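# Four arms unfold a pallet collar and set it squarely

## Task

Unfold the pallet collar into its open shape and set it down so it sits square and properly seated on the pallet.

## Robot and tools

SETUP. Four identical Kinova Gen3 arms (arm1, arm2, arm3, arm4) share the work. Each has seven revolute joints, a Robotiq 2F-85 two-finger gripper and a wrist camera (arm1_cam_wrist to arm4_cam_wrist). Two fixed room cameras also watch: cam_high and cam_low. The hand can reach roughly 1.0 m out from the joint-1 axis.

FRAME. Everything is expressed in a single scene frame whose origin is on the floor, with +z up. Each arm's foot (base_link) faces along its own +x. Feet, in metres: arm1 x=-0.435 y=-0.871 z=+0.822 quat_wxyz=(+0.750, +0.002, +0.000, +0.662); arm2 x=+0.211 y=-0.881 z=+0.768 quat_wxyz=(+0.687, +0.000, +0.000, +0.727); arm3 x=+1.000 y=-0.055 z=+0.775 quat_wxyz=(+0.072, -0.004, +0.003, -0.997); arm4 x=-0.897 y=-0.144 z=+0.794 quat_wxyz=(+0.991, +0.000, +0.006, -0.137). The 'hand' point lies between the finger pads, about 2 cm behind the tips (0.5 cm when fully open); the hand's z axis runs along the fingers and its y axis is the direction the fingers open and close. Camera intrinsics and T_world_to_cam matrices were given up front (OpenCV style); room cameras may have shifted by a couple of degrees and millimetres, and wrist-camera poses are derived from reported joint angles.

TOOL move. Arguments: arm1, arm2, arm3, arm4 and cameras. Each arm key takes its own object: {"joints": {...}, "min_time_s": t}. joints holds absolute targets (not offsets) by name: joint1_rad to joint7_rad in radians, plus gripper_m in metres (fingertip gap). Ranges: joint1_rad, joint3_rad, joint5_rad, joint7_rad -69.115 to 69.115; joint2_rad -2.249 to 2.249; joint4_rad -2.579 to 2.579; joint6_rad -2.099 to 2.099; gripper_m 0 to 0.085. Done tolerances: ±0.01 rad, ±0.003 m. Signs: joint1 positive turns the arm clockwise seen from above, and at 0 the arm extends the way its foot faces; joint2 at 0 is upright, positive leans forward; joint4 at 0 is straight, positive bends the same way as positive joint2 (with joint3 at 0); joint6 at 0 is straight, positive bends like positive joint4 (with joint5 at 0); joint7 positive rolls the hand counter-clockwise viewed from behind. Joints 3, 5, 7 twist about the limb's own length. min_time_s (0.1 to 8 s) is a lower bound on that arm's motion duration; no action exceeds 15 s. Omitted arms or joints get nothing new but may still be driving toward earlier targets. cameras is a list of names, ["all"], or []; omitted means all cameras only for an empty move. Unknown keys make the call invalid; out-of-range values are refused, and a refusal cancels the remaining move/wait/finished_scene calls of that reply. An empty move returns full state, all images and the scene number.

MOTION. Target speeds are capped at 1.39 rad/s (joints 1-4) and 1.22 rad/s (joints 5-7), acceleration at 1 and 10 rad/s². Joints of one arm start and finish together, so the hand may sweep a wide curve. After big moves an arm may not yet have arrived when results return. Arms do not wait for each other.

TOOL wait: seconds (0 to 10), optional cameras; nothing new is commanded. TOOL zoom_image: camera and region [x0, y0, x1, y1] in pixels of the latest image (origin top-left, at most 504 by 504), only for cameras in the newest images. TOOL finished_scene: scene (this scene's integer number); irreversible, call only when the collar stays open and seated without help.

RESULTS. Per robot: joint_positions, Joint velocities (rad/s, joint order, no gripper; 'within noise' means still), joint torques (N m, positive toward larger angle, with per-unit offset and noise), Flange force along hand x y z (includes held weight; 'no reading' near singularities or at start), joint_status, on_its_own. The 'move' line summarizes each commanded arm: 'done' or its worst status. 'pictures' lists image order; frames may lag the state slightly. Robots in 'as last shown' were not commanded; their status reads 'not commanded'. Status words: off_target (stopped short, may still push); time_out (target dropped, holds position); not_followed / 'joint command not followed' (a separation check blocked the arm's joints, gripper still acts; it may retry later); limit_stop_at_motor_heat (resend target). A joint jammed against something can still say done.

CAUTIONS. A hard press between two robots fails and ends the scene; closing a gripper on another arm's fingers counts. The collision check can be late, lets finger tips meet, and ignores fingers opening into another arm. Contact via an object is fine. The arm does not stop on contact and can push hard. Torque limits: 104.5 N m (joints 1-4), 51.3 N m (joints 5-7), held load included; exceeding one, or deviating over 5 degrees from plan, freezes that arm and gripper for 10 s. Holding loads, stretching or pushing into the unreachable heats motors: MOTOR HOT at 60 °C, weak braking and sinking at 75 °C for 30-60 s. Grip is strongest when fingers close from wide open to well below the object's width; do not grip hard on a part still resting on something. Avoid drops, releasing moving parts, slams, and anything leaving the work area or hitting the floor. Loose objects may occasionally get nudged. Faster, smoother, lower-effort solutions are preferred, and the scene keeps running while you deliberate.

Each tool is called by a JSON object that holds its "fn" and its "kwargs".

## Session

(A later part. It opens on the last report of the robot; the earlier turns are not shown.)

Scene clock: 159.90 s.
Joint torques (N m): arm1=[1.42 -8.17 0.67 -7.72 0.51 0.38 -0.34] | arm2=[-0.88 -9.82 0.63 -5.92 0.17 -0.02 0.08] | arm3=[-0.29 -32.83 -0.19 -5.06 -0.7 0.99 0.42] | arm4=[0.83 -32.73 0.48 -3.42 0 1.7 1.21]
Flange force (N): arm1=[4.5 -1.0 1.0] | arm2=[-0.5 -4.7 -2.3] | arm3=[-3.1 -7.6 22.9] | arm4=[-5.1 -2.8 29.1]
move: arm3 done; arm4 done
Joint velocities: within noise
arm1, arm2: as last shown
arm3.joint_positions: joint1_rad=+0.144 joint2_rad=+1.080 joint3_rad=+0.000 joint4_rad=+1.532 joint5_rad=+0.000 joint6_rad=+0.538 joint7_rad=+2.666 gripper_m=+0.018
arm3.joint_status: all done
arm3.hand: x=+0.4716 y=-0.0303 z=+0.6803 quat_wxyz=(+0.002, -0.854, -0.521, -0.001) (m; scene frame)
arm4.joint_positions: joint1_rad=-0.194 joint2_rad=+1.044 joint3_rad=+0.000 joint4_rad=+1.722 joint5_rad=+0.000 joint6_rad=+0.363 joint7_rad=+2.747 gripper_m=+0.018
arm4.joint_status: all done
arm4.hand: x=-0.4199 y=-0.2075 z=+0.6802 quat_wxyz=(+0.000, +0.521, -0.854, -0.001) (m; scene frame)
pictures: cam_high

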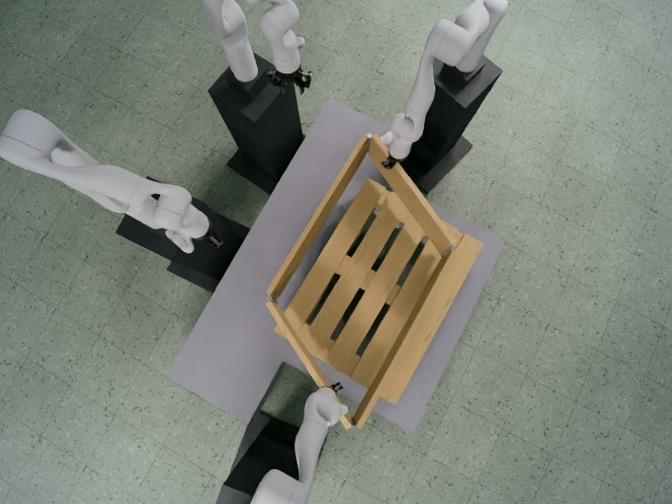

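{"fn": "move", "kwargs": {"arm3": {"joints": {"joint1_rad": 0.2649, "joint2_rad": 1.1334, "joint4_rad": 1.3664, "joint6_rad": 0.6507, "joint7_rad": 3.0042}, "min_time_s": 2.4}, "arm4": {"joints": {"joint1_rad": -0.2893, "joint2_rad": 1.0556, "joint4_rad": 1.6776, "joint6_rad": 0.3965, "joint7_rad": 2.869}, "min_time_s": 2.4}, "cameras": []}}

{"fn": "move", "kwargs": {"arm3": {"joints": {"joint1_rad": 0.3422, "joint2_rad": 1.2168, "joint4_rad": 1.1303, "joint6_rad": 0.8038, "joint7_rad": 3.2985}, "min_time_s": 2.4}, "arm4": {"joints": {"joint1_rad": -0.3641, "joint2_rad": 1.0697, "joint4_rad": 1.6225, "joint6_rad": 0.4377, "joint7_rad": 3.0112}, "min_time_s": 2.4}, "arm1": {"joints": {"joint1_rad": -0.0542, "joint2_rad": 1.0968, "joint4_rad": 1.8659, "joint6_rad": 0.1789, "joint7_rad": -1.5355}, "min_time_s": 3}, "arm2": {"joints": {"joint1_rad": 0.3603, "joint2_rad": 0.9543, "joint4_rad": 1.9438, "joint6_rad": 0.2435, "joint7_rad": 4.9811}, "min_time_s": 3}, "cameras": ["all"]}}

{"fn": "zoom_image", "kwargs": {"camera": "arm1_cam_wrist", "region": [240, 0, 480, 140]}}

{"fn": "zoom_image", "kwargs": {"camera": "arm2_cam_wrist", "region": [200, 0, 440, 140]}}

{"fn": "zoom_image", "kwargs": {"camera": "cam_low", "region": [60, 160, 340, 400]}}

{"fn": "zoom_image", "kwargs": {"camera": "cam_low", "region": [470, 220, 610, 340]}}

Scene clock: 168.17 s.
Joint torques (N m): arm1=[1.43 -8.14 0.75 -7.69 0.51 0.37 -0.36] | arm2=[-0.9 -9.78 0.53 -5.89 0.15 0.07 0.07] | arm3=[0.1 -35.14 0.18 -6.76 -0.84 1.28 0.45] | arm4=[0.38 -32.93 0.02 -3.78 -0.15 2 1.26]
Flange force (N): arm1=[4.5 -1.0 0.9] | arm2=[-0.3 -4.8 -2.1] | arm3=[-1.2 -7.2 23.4] | arm4=[-3.7 -3.1 28.5]
move: arm3 done; arm4 done
Joint velocities: within noise
arm1, arm2: as last shown
arm3.joint_positions: joint1_rad=+0.265 joint2_rad=+1.133 joint3_rad=+0.000 joint4_rad=+1.366 joint5_rad=+0.000 joint6_rad=+0.651 joint7_rad=+3.004 gripper_m=+0.018
arm3.joint_status: all done
arm3.hand: x=+0.4394 y=+0.0378 z=+0.6802 quat_wxyz=(+0.002, -0.792, -0.610, -0.002) (m; scene frame)
arm4.joint_positions: joint1_rad=-0.289 joint2_rad=+1.056 joint3_rad=+0.000 joint4_rad=+1.678 joint5_rad=+0.000 joint6_rad=+0.397 joint7_rad=+2.869 gripper_m=+0.018
arm4.joint_status: all done
arm4.hand: x=-0.4039 y=-0.1615 z=+0.6800 quat_wxyz=(+0.000, +0.610, -0.792, -0.001) (m; scene frame)
pictures: none
No camera images: "cameras" was empty.

Scene clock: 171.53 s.
Joint torques (N m): arm1=[1.41 -19.05 1.01 -2.34 0.53 0.3 -0.36] | arm2=[-0.96 -19.35 0.95 -0.88 0.12 -0.04 0.07] | arm3=[0.39 -39.16 -0.08 -10.71 -1.74 0.61 -0.07] | arm4=[0.74 -35.06 0.21 -6.66 -0.7 0.98 0.78]
Flange force (N): arm1=[-3.3 -3.8 -0.8] | arm2=[4.0 3.9 1.7] | arm3=[0.3 -2.1 23.7] | arm4=[-2.7 0.5 28.2]
move: arm1 done; arm2 done; arm3 done; arm4 done
Joint velocities: within noise
arm1.joint_positions: joint1_rad=-0.054 joint2_rad=+1.097 joint3_rad=+0.000 joint4_rad=+1.866 joint5_rad=+0.000 joint6_rad=+0.179 joint7_rad=-1.535 gripper_m=+0.050
arm1.joint_status: all done
arm1.hand: x=-0.3800 y=-0.4428 z=+0.6796 quat_wxyz=(+0.002, -0.719, -0.695, +0.000) (m; scene frame)
arm2.joint_positions: joint1_rad=+0.360 joint2_rad=+0.954 joint3_rad=+0.000 joint4_rad=+1.944 joint5_rad=+0.000 joint6_rad=+0.244 joint7_rad=+4.981 gripper_m=+0.050
arm2.joint_status: all done
arm2.hand: x=+0.3607 y=-0.4882 z=+0.6798 quat_wxyz=(+0.000, +0.720, +0.694, +0.000) (m; scene frame)
arm3.joint_positions: joint1_rad=+0.342 joint2_rad=+1.217 joint3_rad=+0.000 joint4_rad=+1.130 joint5_rad=+0.000 joint6_rad=+0.804 joint7_rad=+3.299 gripper_m=+0.018
arm3.joint_status: all done
arm3.hand: x=+0.3996 y=+0.0904 z=+0.6800 quat_wxyz=(+0.001, -0.721, -0.693, -0.002) (m; scene frame)
arm4.joint_positions: joint1_rad=-0.364 joint2_rad=+1.070 joint3_rad=+0.000 joint4_rad=+1.622 joint5_rad=+0.000 joint6_rad=+0.438 joint7_rad=+3.011 gripper_m=+0.018
arm4.joint_status: all done
arm4.hand: x=-0.3895 y=-0.1231 z=+0.6801 quat_wxyz=(-0.001, +0.692, -0.722, -0.001) (m; scene frame)
pictures: arm1_cam_wrist, arm2_cam_wrist, arm3_cam_wrist, arm4_cam_wrist, cam_high, cam_low
camera_calibration:
arm1_cam_wrist: T_world_to_cam=[[0.999289, -0.0223665, 0.0303557, 0.343887], [-0.0230207, -0.999506, 0.0213758, -0.413088], [0.0298626, -0.0220594, -0.999311, 0.829917], [0, 0, 0, 1]] pos_world=[-0.377936, -0.386885, 0.827736]
arm2_cam_wrist: T_world_to_cam=[[0.999572, -0.0292312, -0.0011242, -0.375403], [-0.0292286, -0.99957, 0.00226506, -0.424157], [-0.00118993, -0.00223123, -0.999997, 0.823341], [0, 0, 0, 1]] pos_world=[0.363825, -0.433111, 0.823877]
arm3_cam_wrist: T_world_to_cam=[[0.999561, -0.0296174, 0.000398645, -0.39779], [-0.0296198, -0.999519, 0.00914097, 0.148593], [0.000127722, -0.00914877, -0.999958, 0.828221], [0, 0, 0, 1]] pos_world=[0.401911, 0.144317, 0.826987]
arm4_cam_wrist: T_world_to_cam=[[-0.999301, 0.0367018, 0.00712391, -0.391181], [0.0367137, 0.999325, 0.00153914, 0.186975], [-0.00706261, 0.00179961, -0.999973, 0.82632], [0, 0, 0, 1]] pos_world=[-0.391936, -0.173979, 0.828797]

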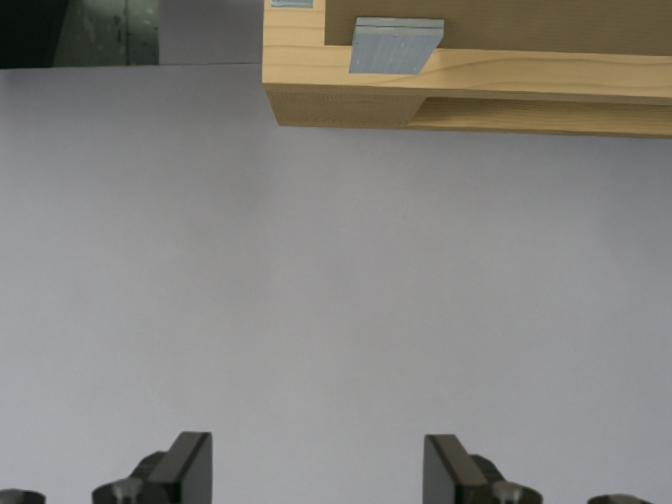

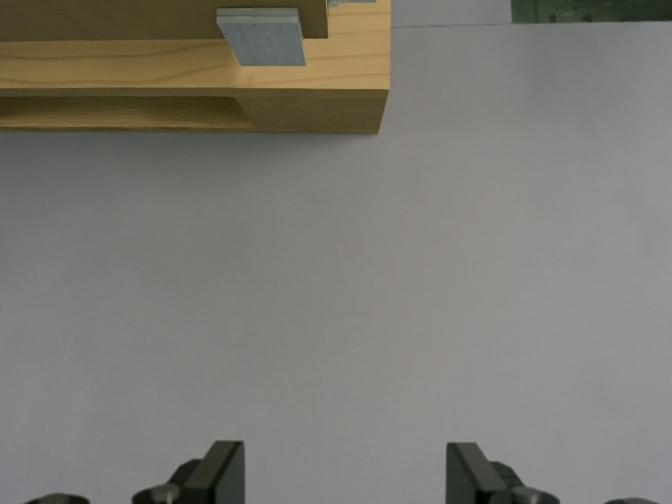

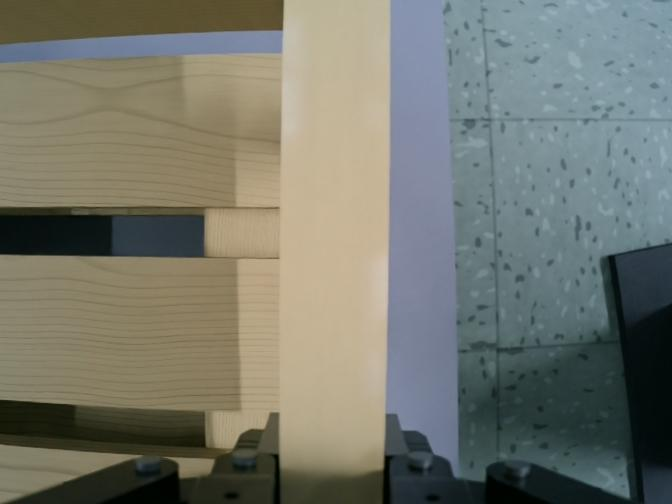

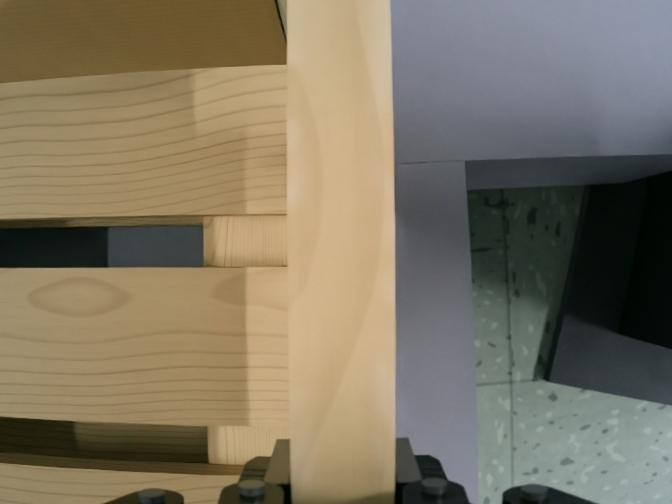

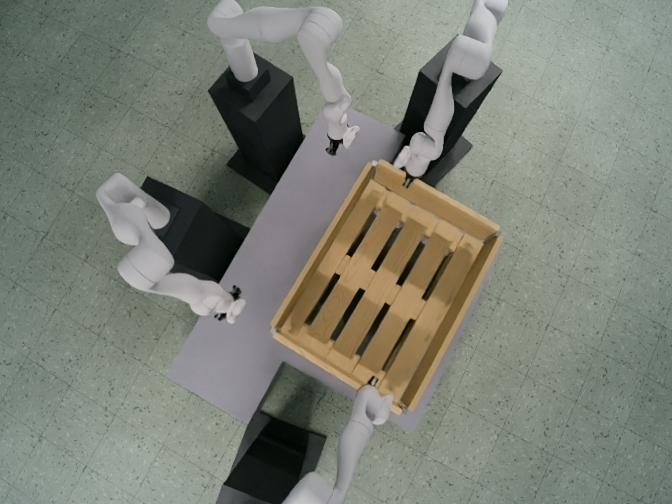

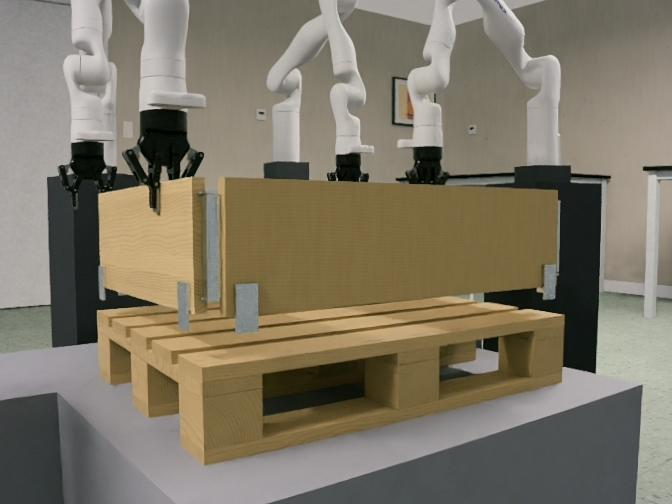

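Scaled by 2.100.

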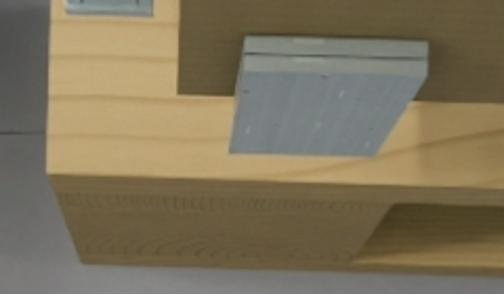

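Scaled by 2.100.

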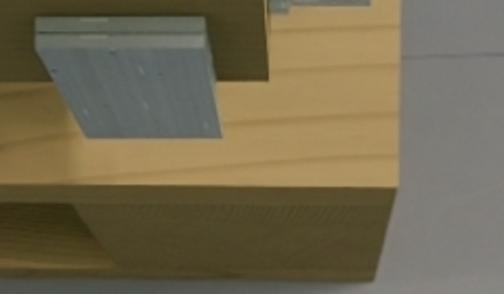

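Scaled by 1.800 from the camera's 672x504 image, which has a finer 960x720 frame.

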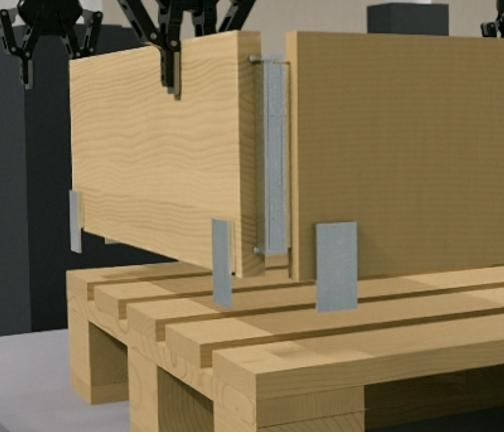

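Scaled by 3.600 from the camera's 672x504 image, which has a finer 960x720 frame.

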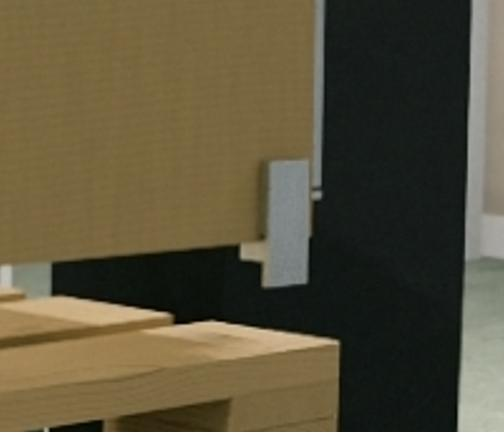

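{"fn": "move", "kwargs": {"arm3": {"joints": {"joint1_rad": 0.3474, "joint2_rad": 1.2357, "joint4_rad": 1.1222, "joint5_rad": -0.0459, "joint6_rad": 0.799, "joint7_rad": 3.3406}, "min_time_s": 2}, "arm4": {"joints": {"joint1_rad": -0.3819, "joint2_rad": 1.0922, "joint4_rad": 1.6127, "joint5_rad": 0.0778, "joint6_rad": 0.4279, "joint7_rad": 2.9229}, "min_time_s": 2}, "cameras": ["arm1_cam_wrist", "arm2_cam_wrist", "arm3_cam_wrist", "arm4_cam_wrist", "cam_low"]}}

{"fn": "zoom_image", "kwargs": {"camera": "arm1_cam_wrist", "region": [240, 0, 480, 140]}}

{"fn": "zoom_image", "kwargs": {"camera": "arm2_cam_wrist", "region": [200, 0, 440, 140]}}

{"fn": "zoom_image", "kwargs": {"camera": "cam_low", "region": [60, 160, 340, 400]}}

{"fn": "zoom_image", "kwargs": {"camera": "cam_low", "region": [470, 220, 610, 340]}}

Scene clock: 201.13 s.
Joint torques (N m): arm1=[1.39 -19.09 0.99 -2.42 0.56 0.29 -0.34] | arm2=[-1.04 -19.41 0.85 -0.85 0.07 -0.01 0.05] | arm3=[0.24 -42.23 -0.75 -12.57 -2.21 -0.54 0.01] | arm4=[1.17 -32.73 1.32 -5.25 -0.42 1.84 0.61]
Flange force (N): arm1=[-3.6 -3.8 -0.7] | arm2=[4.0 4.2 1.9] | arm3=[1.2 -1.4 26.5] | arm4=[-3.8 1.1 24.9]
move: arm3 done; arm4 done
Joint velocities: within noise
arm1, arm2: as last shown
arm3.joint_positions: joint1_rad=+0.347 joint2_rad=+1.236 joint3_rad=+0.000 joint4_rad=+1.122 joint5_rad=-0.046 joint6_rad=+0.799 joint7_rad=+3.341 gripper_m=+0.018
arm3.joint_status: all done
arm3.hand: x=+0.3996 y=+0.0833 z=+0.6702 quat_wxyz=(-0.010, -0.720, -0.694, +0.010) (m; scene frame)
arm4.joint_positions: joint1_rad=-0.382 joint2_rad=+1.092 joint3_rad=+0.000 joint4_rad=+1.613 joint5_rad=+0.078 joint6_rad=+0.428 joint7_rad=+2.923 gripper_m=+0.018
arm4.joint_status: all done
arm4.hand: x=-0.3887 y=-0.1240 z=+0.6702 quat_wxyz=(+0.010, +0.692, -0.721, +0.011) (m; scene frame)
pictures: arm1_cam_wrist, arm2_cam_wrist, arm3_cam_wrist, arm4_cam_wrist, cam_low
camera_calibration:
arm1_cam_wrist: T_world_to_cam=[[0.999289, -0.0223665, 0.0303557, 0.343887], [-0.0230207, -0.999506, 0.0213758, -0.413088], [0.0298626, -0.0220594, -0.999311, 0.829917], [0, 0, 0, 1]] pos_world=[-0.377936, -0.386885, 0.827736]
arm2_cam_wrist: T_world_to_cam=[[0.999572, -0.0292312, -0.0011242, -0.375403], [-0.0292286, -0.99957, 0.00226506, -0.424157], [-0.00118993, -0.00223123, -0.999997, 0.823341], [0, 0, 0, 1]] pos_world=[0.363825, -0.433111, 0.823877]
arm3_cam_wrist: T_world_to_cam=[[0.999689, -0.0249491, -0.000027333, -0.398226], [-0.0249254, -0.998782, 0.0425724, 0.117143], [-0.00108944, -0.0425585, -0.999093, 0.821065], [0, 0, 0, 1]] pos_world=[0.401916, 0.142008, 0.815323]
arm4_cam_wrist: T_world_to_cam=[[-0.999322, 0.0365583, 0.00435354, -0.388531], [0.036409, 0.998872, -0.0304859, 0.209162], [-0.00546315, -0.0303068, -0.999526, 0.8128], [0, 0, 0, 1]] pos_world=[-0.391443, -0.170089, 0.820483]

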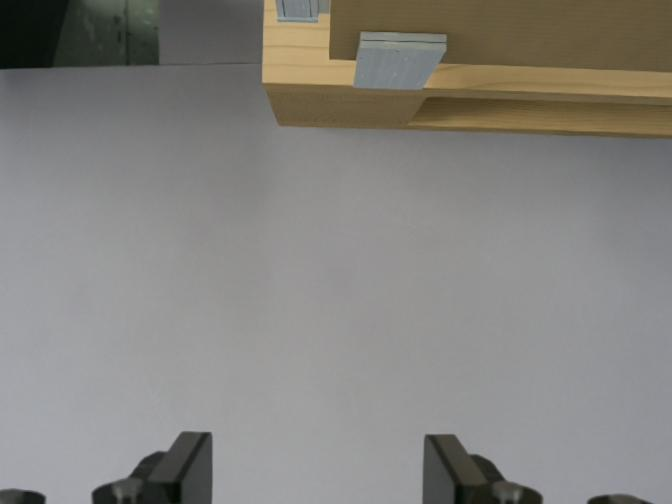

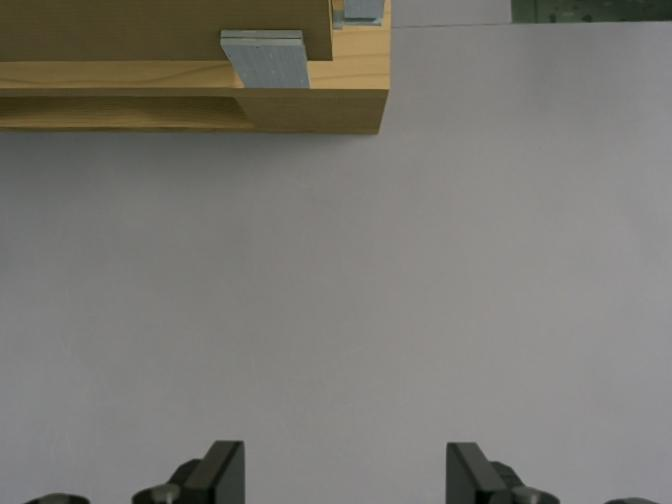

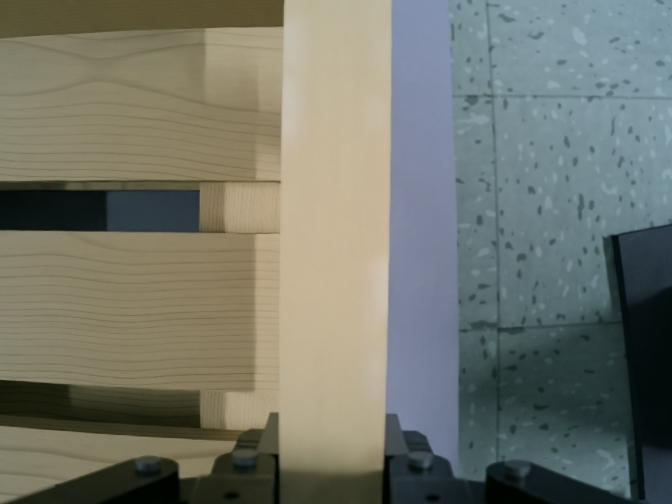

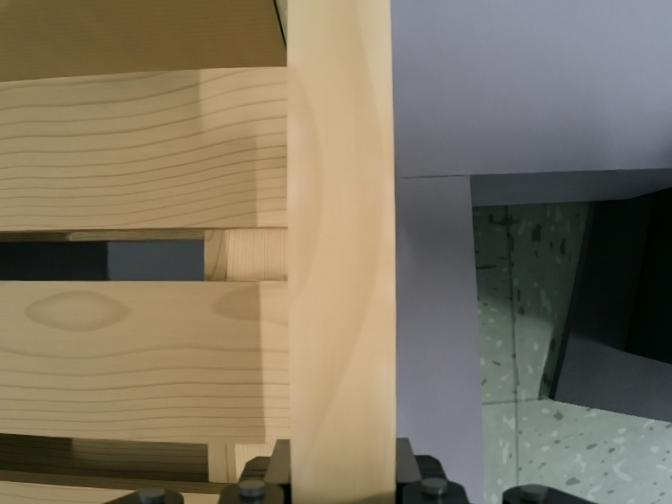

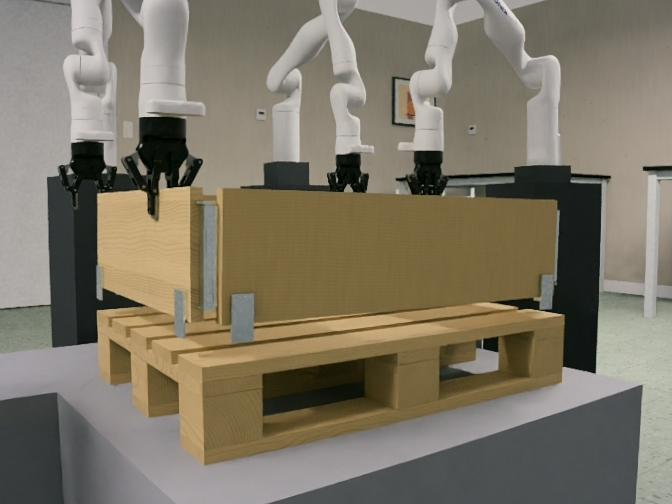

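Scaled by 2.100.

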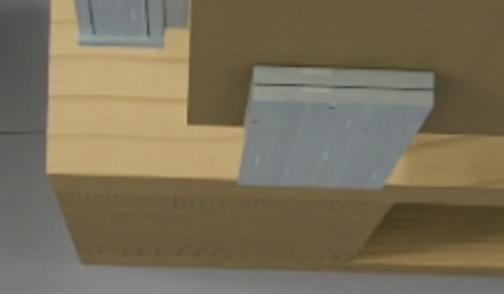

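Scaled by 2.100.

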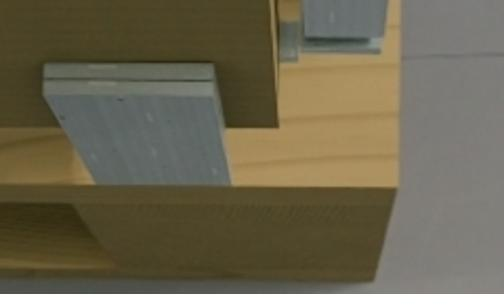

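Scaled by 1.800 from the camera's 672x504 image, which has a finer 960x720 frame.

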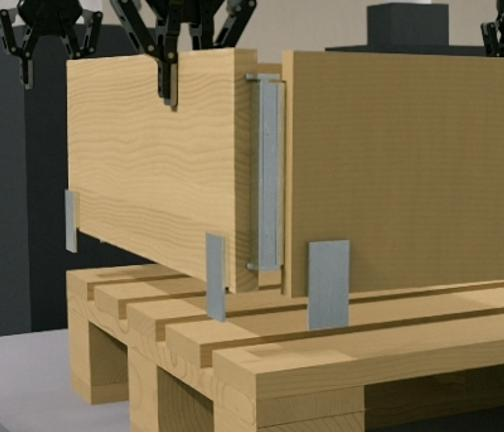

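Scaled by 3.600 from the camera's 672x504 image, which has a finer 960x720 frame.

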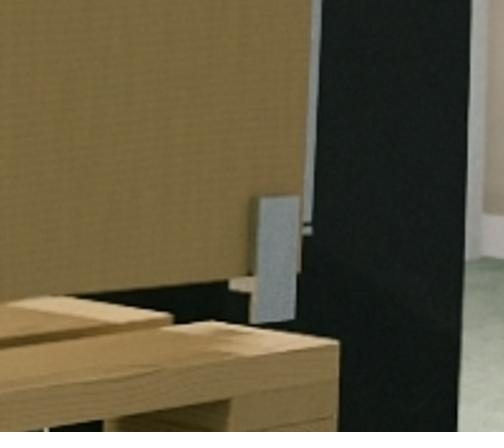

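{"fn": "move", "kwargs": {"arm3": {"joints": {"joint1_rad": 0.3469, "joint2_rad": 1.2725, "joint4_rad": 1.1004, "joint5_rad": -0.0466, "joint6_rad": 0.7841, "joint7_rad": 3.3411}, "min_time_s": 1.6}, "arm4": {"joints": {"joint1_rad": -0.3822, "joint2_rad": 1.1297, "joint4_rad": 1.6048, "joint5_rad": 0.0831, "joint6_rad": 0.3983, "joint7_rad": 2.9168}, "min_time_s": 1.6}, "cameras": ["arm1_cam_wrist", "arm2_cam_wrist", "cam_low"]}}

{"fn": "zoom_image", "kwargs": {"camera": "arm1_cam_wrist", "region": [240, 0, 480, 140]}}

{"fn": "zoom_image", "kwargs": {"camera": "arm2_cam_wrist", "region": [200, 0, 440, 140]}}

{"fn": "zoom_image", "kwargs": {"camera": "cam_low", "region": [60, 200, 340, 400]}}

{"fn": "zoom_image", "kwargs": {"camera": "cam_low", "region": [320, 200, 600, 400]}}

Scene clock: 217.37 s.
Joint torques (N m): arm1=[1.42 -19.09 1.02 -2.4 0.53 0.3 -0.38] | arm2=[-0.89 -19.34 0.85 -0.87 0.1 -0.06 0.06] | arm3=[0.4 -42.04 -0.61 -11.95 -2.1 -0.35 0.02] | arm4=[0.94 -32.71 1.13 -4.5 -0.28 1.9 0.75]
Flange force (N): arm1=[-3.5 -3.7 -0.7] | arm2=[4.1 3.8 1.6] | arm3=[1.1 -2.4 26.4] | arm4=[-3.7 0.3 25.1]
move: arm3 done; arm4 done
Joint velocities: within noise
arm1, arm2: as last shown
arm3.joint_positions: joint1_rad=+0.347 joint2_rad=+1.272 joint3_rad=+0.000 joint4_rad=+1.100 joint5_rad=-0.047 joint6_rad=+0.784 joint7_rad=+3.341 gripper_m=+0.018
arm3.joint_status: all done
arm3.hand: x=+0.3980 y=+0.0834 z=+0.6522 quat_wxyz=(-0.010, -0.720, -0.694, +0.010) (m; scene frame)
arm4.joint_positions: joint1_rad=-0.382 joint2_rad=+1.130 joint3_rad=+0.000 joint4_rad=+1.605 joint5_rad=+0.083 joint6_rad=+0.398 joint7_rad=+2.917 gripper_m=+0.018
arm4.joint_status: all done
arm4.hand: x=-0.3903 y=-0.1239 z=+0.6523 quat_wxyz=(+0.010, +0.692, -0.721, +0.011) (m; scene frame)
pictures: arm1_cam_wrist, arm2_cam_wrist, cam_low
camera_calibration:
arm1_cam_wrist: T_world_to_cam=[[0.999289, -0.0223665, 0.0303557, 0.343887], [-0.0230207, -0.999506, 0.0213758, -0.413088], [0.0298626, -0.0220594, -0.999311, 0.829917], [0, 0, 0, 1]] pos_world=[-0.377936, -0.386885, 0.827736]
arm2_cam_wrist: T_world_to_cam=[[0.999572, -0.0292312, -0.0011242, -0.375403], [-0.0292286, -0.99957, 0.00226506, -0.424157], [-0.00118993, -0.00223123, -0.999997, 0.823341], [0, 0, 0, 1]] pos_world=[0.363825, -0.433111, 0.823877]

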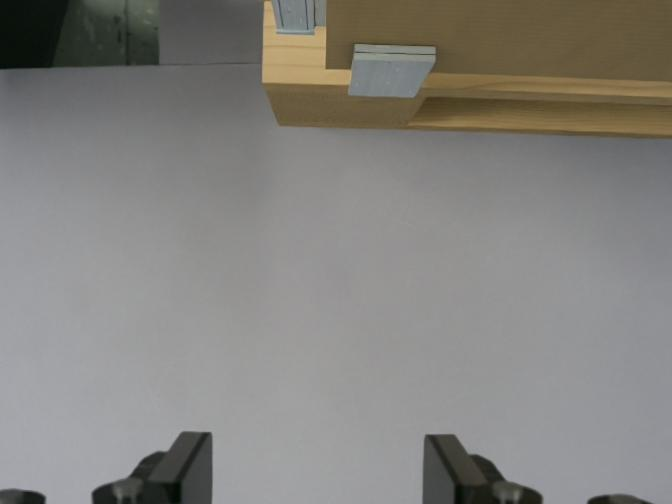

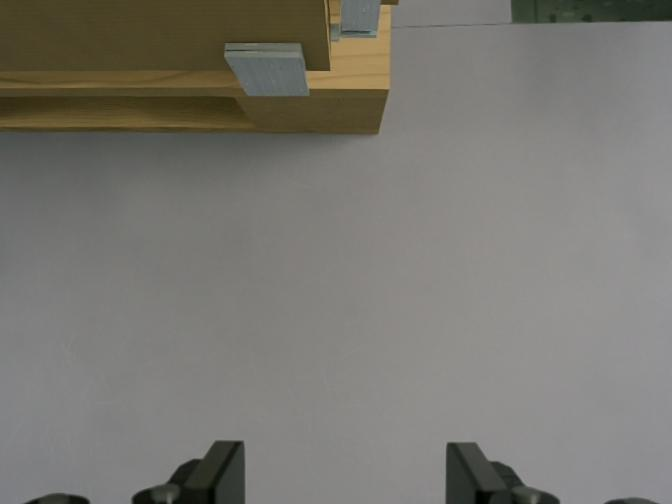

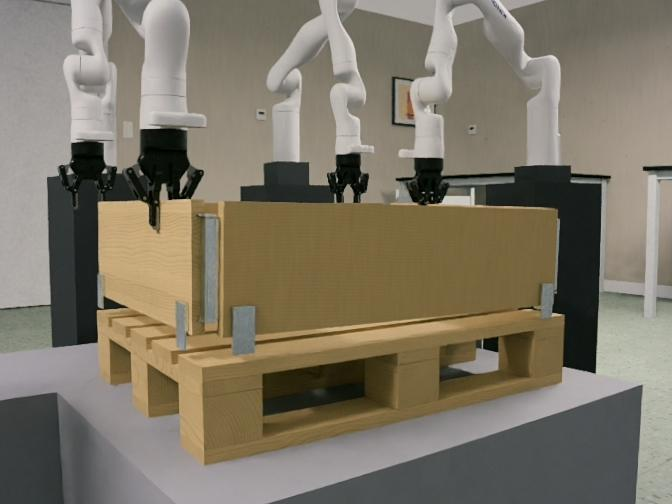

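Scaled by 2.100.

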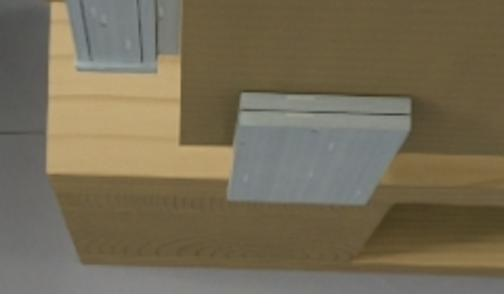

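Scaled by 2.100.

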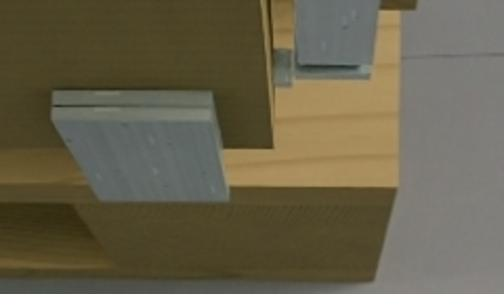

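Scaled by 1.800 from the camera's 672x504 image, which has a finer 960x720 frame.

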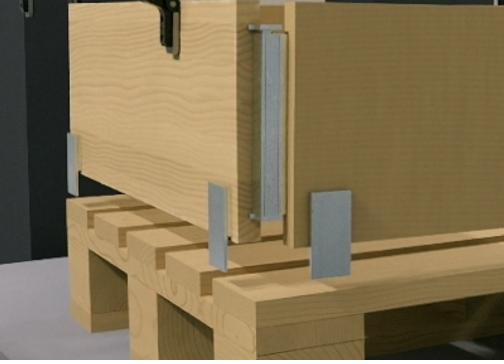

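Scaled by 1.800 from the camera's 672x504 image, which has a finer 960x720 frame.

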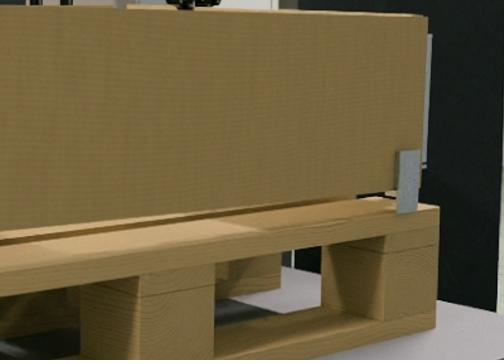

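{"fn": "zoom_image", "kwargs": {"camera": "cam_low", "region": [160, 280, 300, 400]}}

{"fn": "zoom_image", "kwargs": {"camera": "cam_low", "region": [80, 250, 200, 350]}}

{"fn": "zoom_image", "kwargs": {"camera": "cam_low", "region": [480, 240, 600, 340]}}

Scaled by 3.600 from the camera's 672x504 image, which has a finer 960x720 frame.

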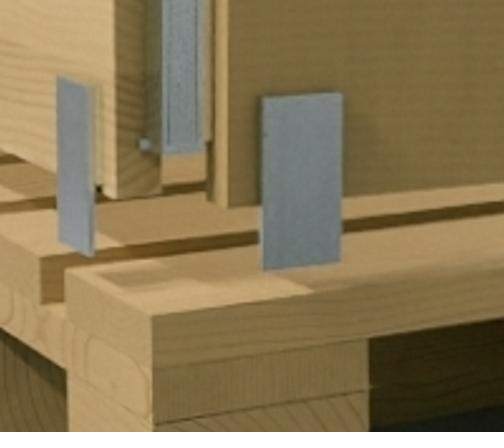

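Scaled by 4.200 from the camera's 672x504 image, which has a finer 960x720 frame.

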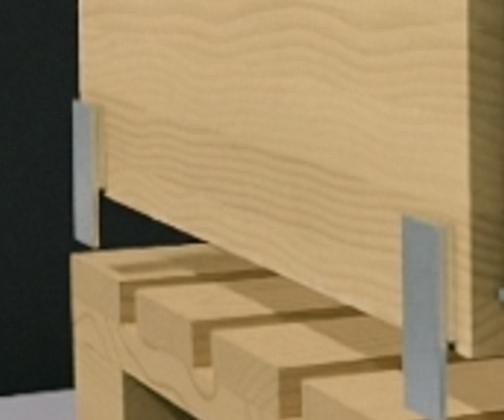

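Scaled by 4.200 from the camera's 672x504 image, which has a finer 960x720 frame.

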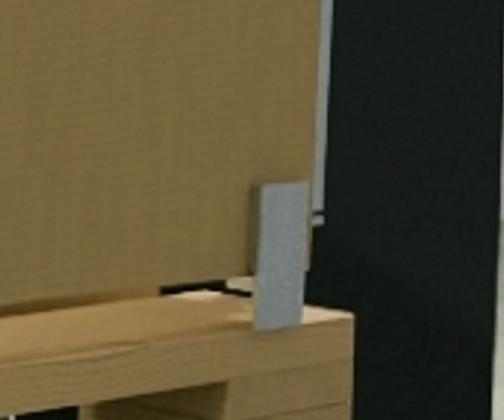

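{"fn": "move", "kwargs": {"arm3": {"joints": {"joint1_rad": 0.3475, "joint2_rad": 1.2815, "joint4_rad": 1.1048, "joint5_rad": -0.0473, "joint6_rad": 0.7707, "joint7_rad": 3.3426}, "min_time_s": 1.5}, "arm4": {"joints": {"joint1_rad": -0.3819, "joint2_rad": 1.1174, "joint4_rad": 1.6024, "joint5_rad": 0.0804, "joint6_rad": 0.413, "joint7_rad": 2.9201}, "min_time_s": 1.5}, "cameras": ["arm1_cam_wrist", "arm2_cam_wrist", "cam_low"]}}

{"fn": "zoom_image", "kwargs": {"camera": "arm1_cam_wrist", "region": [240, 0, 440, 120]}}

{"fn": "zoom_image", "kwargs": {"camera": "arm2_cam_wrist", "region": [200, 0, 400, 120]}}

{"fn": "zoom_image", "kwargs": {"camera": "cam_low", "region": [160, 280, 300, 400]}}

{"fn": "zoom_image", "kwargs": {"camera": "cam_low", "region": [80, 260, 200, 360]}}

{"fn": "zoom_image", "kwargs": {"camera": "cam_low", "region": [480, 240, 600, 340]}}

Scene clock: 266.93 s.
Joint torques (N m): arm1=[1.4 -19.08 1.05 -2.45 0.51 0.29 -0.35] | arm2=[-0.91 -19.28 0.93 -0.87 0.08 -0.09 0.03] | arm3=[0.2 -35.78 0.31 -7.9 -1.08 1.99 0.18] | arm4=[1.13 -38.42 0.94 -7.85 -0.67 -0.62 0.45]
Flange force (N): arm1=[-3.7 -3.7 -0.8] | arm2=[4.1 3.9 1.4] | arm3=[1.0 -3.3 20.4] | arm4=[-3.9 -0.4 31.5]
move: arm3 done; arm4 done
Joint velocities: within noise
arm1, arm2: as last shown
arm3.joint_positions: joint1_rad=+0.348 joint2_rad=+1.282 joint3_rad=+0.000 joint4_rad=+1.105 joint5_rad=-0.047 joint6_rad=+0.771 joint7_rad=+3.343 gripper_m=+0.018
arm3.joint_status: all done
arm3.hand: x=+0.3999 y=+0.0834 z=+0.6457 quat_wxyz=(-0.010, -0.720, -0.694, +0.010) (m; scene frame)
arm4.joint_positions: joint1_rad=-0.382 joint2_rad=+1.117 joint3_rad=+0.000 joint4_rad=+1.602 joint5_rad=+0.080 joint6_rad=+0.413 joint7_rad=+2.920 gripper_m=+0.018
arm4.joint_status: all done
arm4.hand: x=-0.3883 y=-0.1239 z=+0.6588 quat_wxyz=(+0.010, +0.692, -0.721, +0.011) (m; scene frame)
pictures: arm1_cam_wrist, arm2_cam_wrist, cam_low
camera_calibration:
arm1_cam_wrist: T_world_to_cam=[[0.999289, -0.0223665, 0.0303557, 0.343887], [-0.0230207, -0.999506, 0.0213758, -0.413088], [0.0298626, -0.0220594, -0.999311, 0.829917], [0, 0, 0, 1]] pos_world=[-0.377936, -0.386885, 0.827736]
arm2_cam_wrist: T_world_to_cam=[[0.999572, -0.0292312, -0.0011242, -0.375403], [-0.0292286, -0.99957, 0.00226506, -0.424157], [-0.00118993, -0.00223123, -0.999997, 0.823341], [0, 0, 0, 1]] pos_world=[0.363825, -0.433111, 0.823877]

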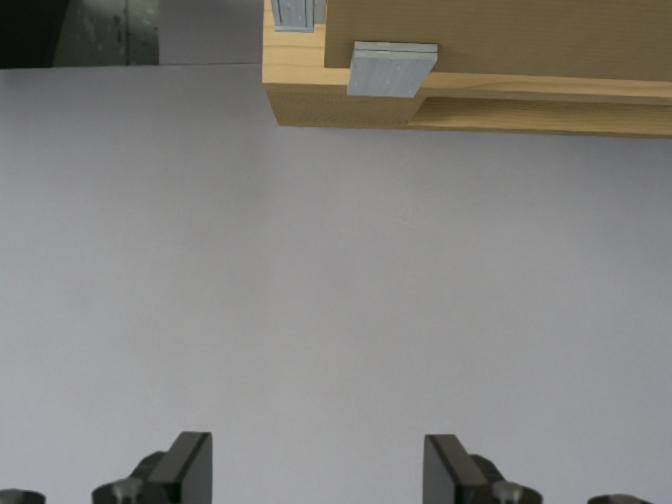

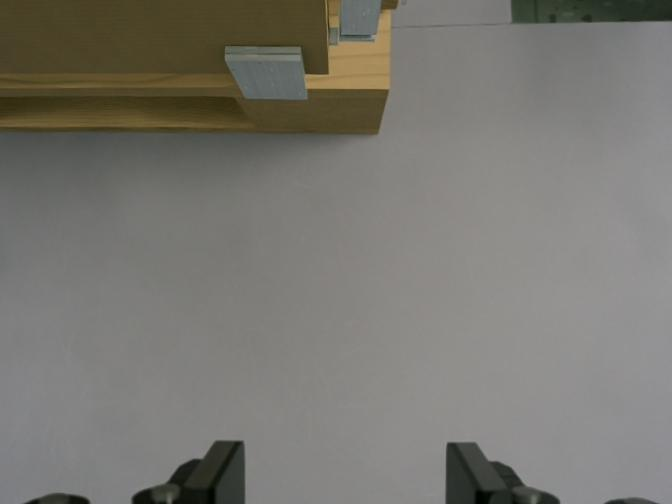

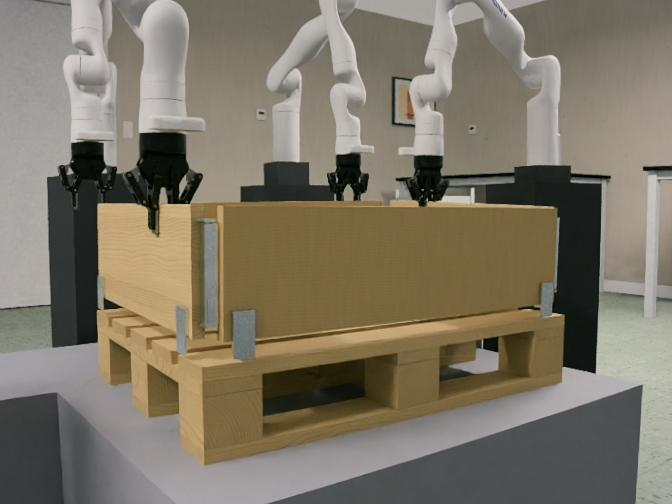

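Scaled by 2.520.

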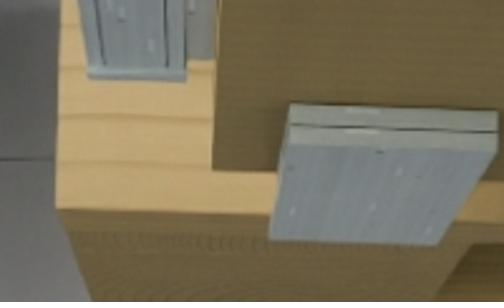

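Scaled by 2.520.

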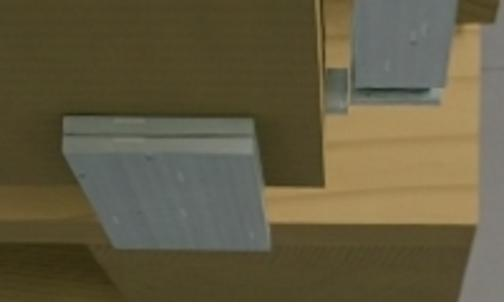

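Scaled by 3.600 from the camera's 672x504 image, which has a finer 960x720 frame.

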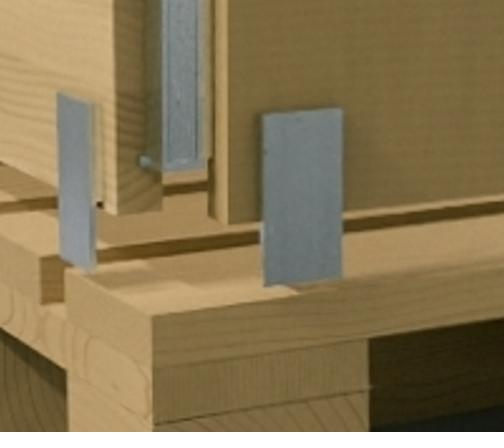

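Scaled by 4.200 from the camera's 672x504 image, which has a finer 960x720 frame.

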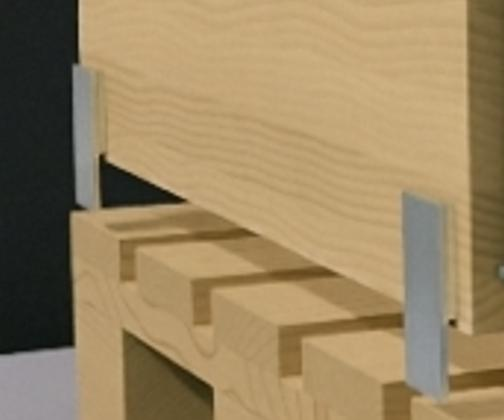

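Scaled by 4.200 from the camera's 672x504 image, which has a finer 960x720 frame.

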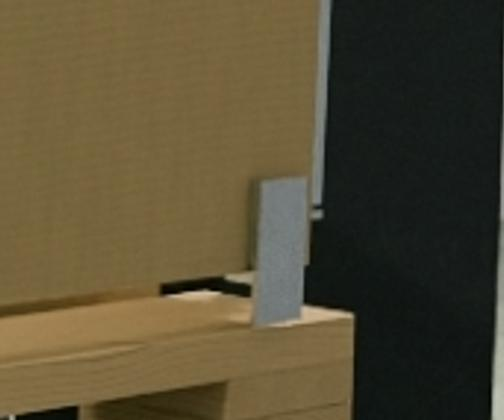

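{"fn": "move", "kwargs": {"arm3": {"joints": {"joint1_rad": 0.3493, "joint2_rad": 1.2706, "joint4_rad": 1.1361, "joint5_rad": -0.0483, "joint6_rad": 0.7343, "joint7_rad": 3.3459}, "min_time_s": 1.5}, "arm4": {"joints": {"joint1_rad": -0.3799, "joint2_rad": 1.1236, "joint4_rad": 1.5783, "joint5_rad": 0.0773, "joint6_rad": 0.4469, "joint7_rad": 2.9255}, "min_time_s": 1.5}, "cameras": ["arm1_cam_wrist", "arm2_cam_wrist", "cam_low"]}}

{"fn": "zoom_image", "kwargs": {"camera": "arm1_cam_wrist", "region": [240, 0, 440, 120]}}

{"fn": "zoom_image", "kwargs": {"camera": "arm2_cam_wrist", "region": [200, 0, 400, 120]}}

{"fn": "zoom_image", "kwargs": {"camera": "cam_low", "region": [160, 280, 300, 400]}}

{"fn": "zoom_image", "kwargs": {"camera": "cam_low", "region": [80, 260, 200, 360]}}

{"fn": "zoom_image", "kwargs": {"camera": "cam_low", "region": [480, 240, 600, 340]}}

Scene clock: 288.10 s.
Joint torques (N m): arm1=[1.42 -19.05 1 -2.43 0.53 0.3 -0.36] | arm2=[-0.93 -19.31 0.98 -0.83 0.09 -0.07 0] | arm3=[0.63 -41.93 -0.02 -11.96 -1.7 -0.72 -0.07] | arm4=[1.33 -33 1.82 -4.89 -0.37 2.26 0.52]
Flange force (N): arm1=[-3.6 -3.8 -0.8] | arm2=[4.2 4.1 1.5] | arm3=[0.7 -1.6 26.3] | arm4=[-4.0 0.5 25.3]
move: arm3 done; arm4 done
Joint velocities: within noise
arm1, arm2: as last shown
arm3.joint_positions: joint1_rad=+0.349 joint2_rad=+1.271 joint3_rad=+0.000 joint4_rad=+1.136 joint5_rad=-0.048 joint6_rad=+0.734 joint7_rad=+3.346 gripper_m=+0.018
arm3.joint_status: all done
arm3.hand: x=+0.4013 y=+0.0844 z=+0.6457 quat_wxyz=(-0.004, -0.720, -0.694, +0.015) (m; scene frame)
arm4.joint_positions: joint1_rad=-0.380 joint2_rad=+1.124 joint3_rad=+0.000 joint4_rad=+1.578 joint5_rad=+0.077 joint6_rad=+0.447 joint7_rad=+2.926 gripper_m=+0.018
arm4.joint_status: all done
arm4.hand: x=-0.3869 y=-0.1252 z=+0.6587 quat_wxyz=(+0.017, +0.692, -0.721, +0.006) (m; scene frame)
pictures: arm1_cam_wrist, arm2_cam_wrist, cam_low
camera_calibration:
arm1_cam_wrist: T_world_to_cam=[[0.999289, -0.0223665, 0.0303557, 0.343887], [-0.0230207, -0.999506, 0.0213758, -0.413088], [0.0298626, -0.0220594, -0.999311, 0.829917], [0, 0, 0, 1]] pos_world=[-0.377936, -0.386885, 0.827736]
arm2_cam_wrist: T_world_to_cam=[[0.999572, -0.0292312, -0.0011242, -0.375403], [-0.0292286, -0.99957, 0.00226506, -0.424157], [-0.00118993, -0.00223123, -0.999997, 0.823341], [0, 0, 0, 1]] pos_world=[0.363825, -0.433111, 0.823877]

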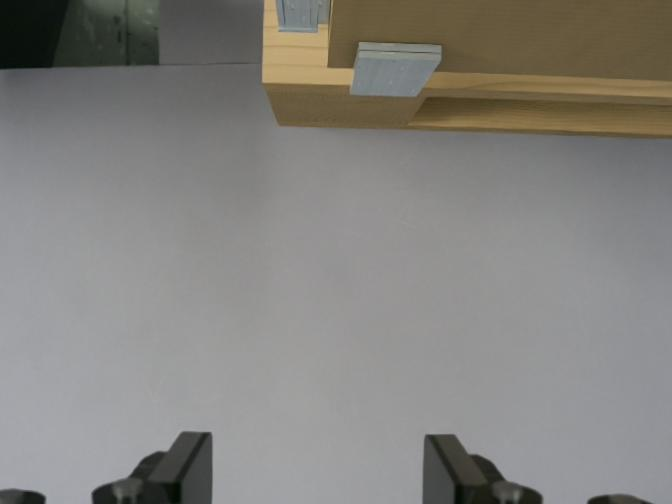

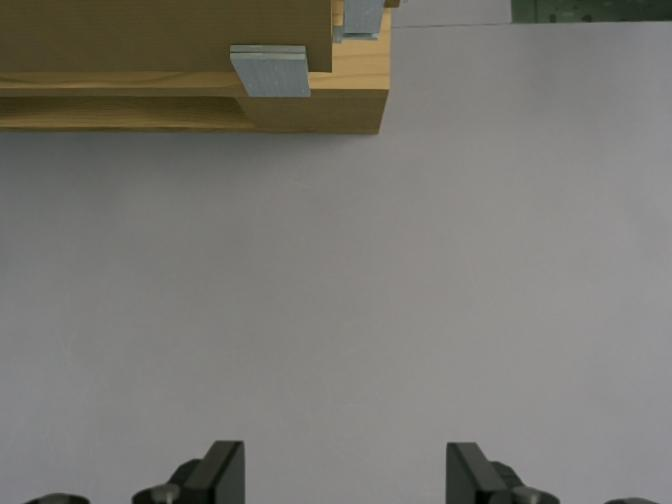

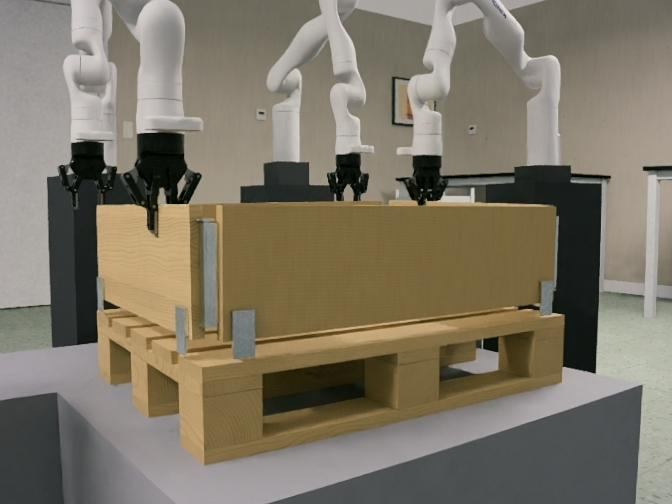

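Scaled by 2.520.

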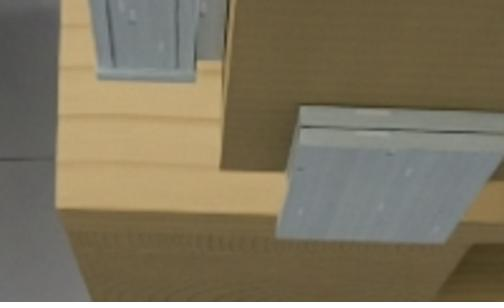

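Scaled by 2.520.

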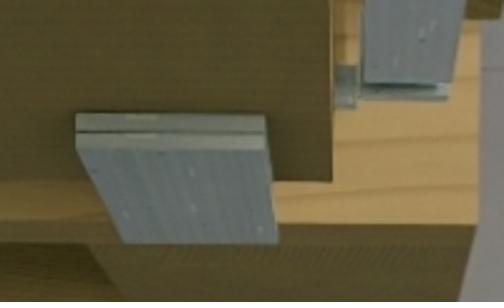

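Scaled by 3.600 from the camera's 672x504 image, which has a finer 960x720 frame.

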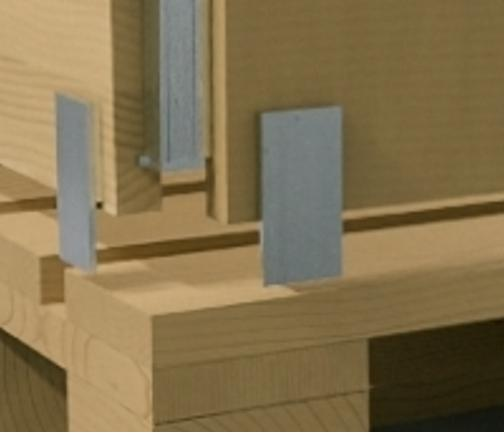

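Scaled by 4.200 from the camera's 672x504 image, which has a finer 960x720 frame.

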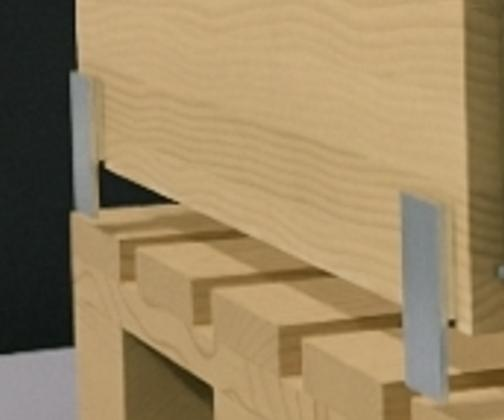

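Scaled by 4.200 from the camera's 672x504 image, which has a finer 960x720 frame.

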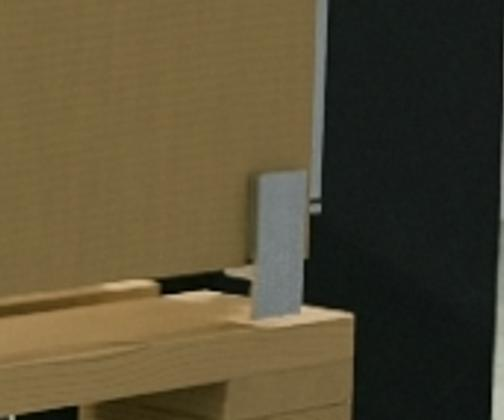

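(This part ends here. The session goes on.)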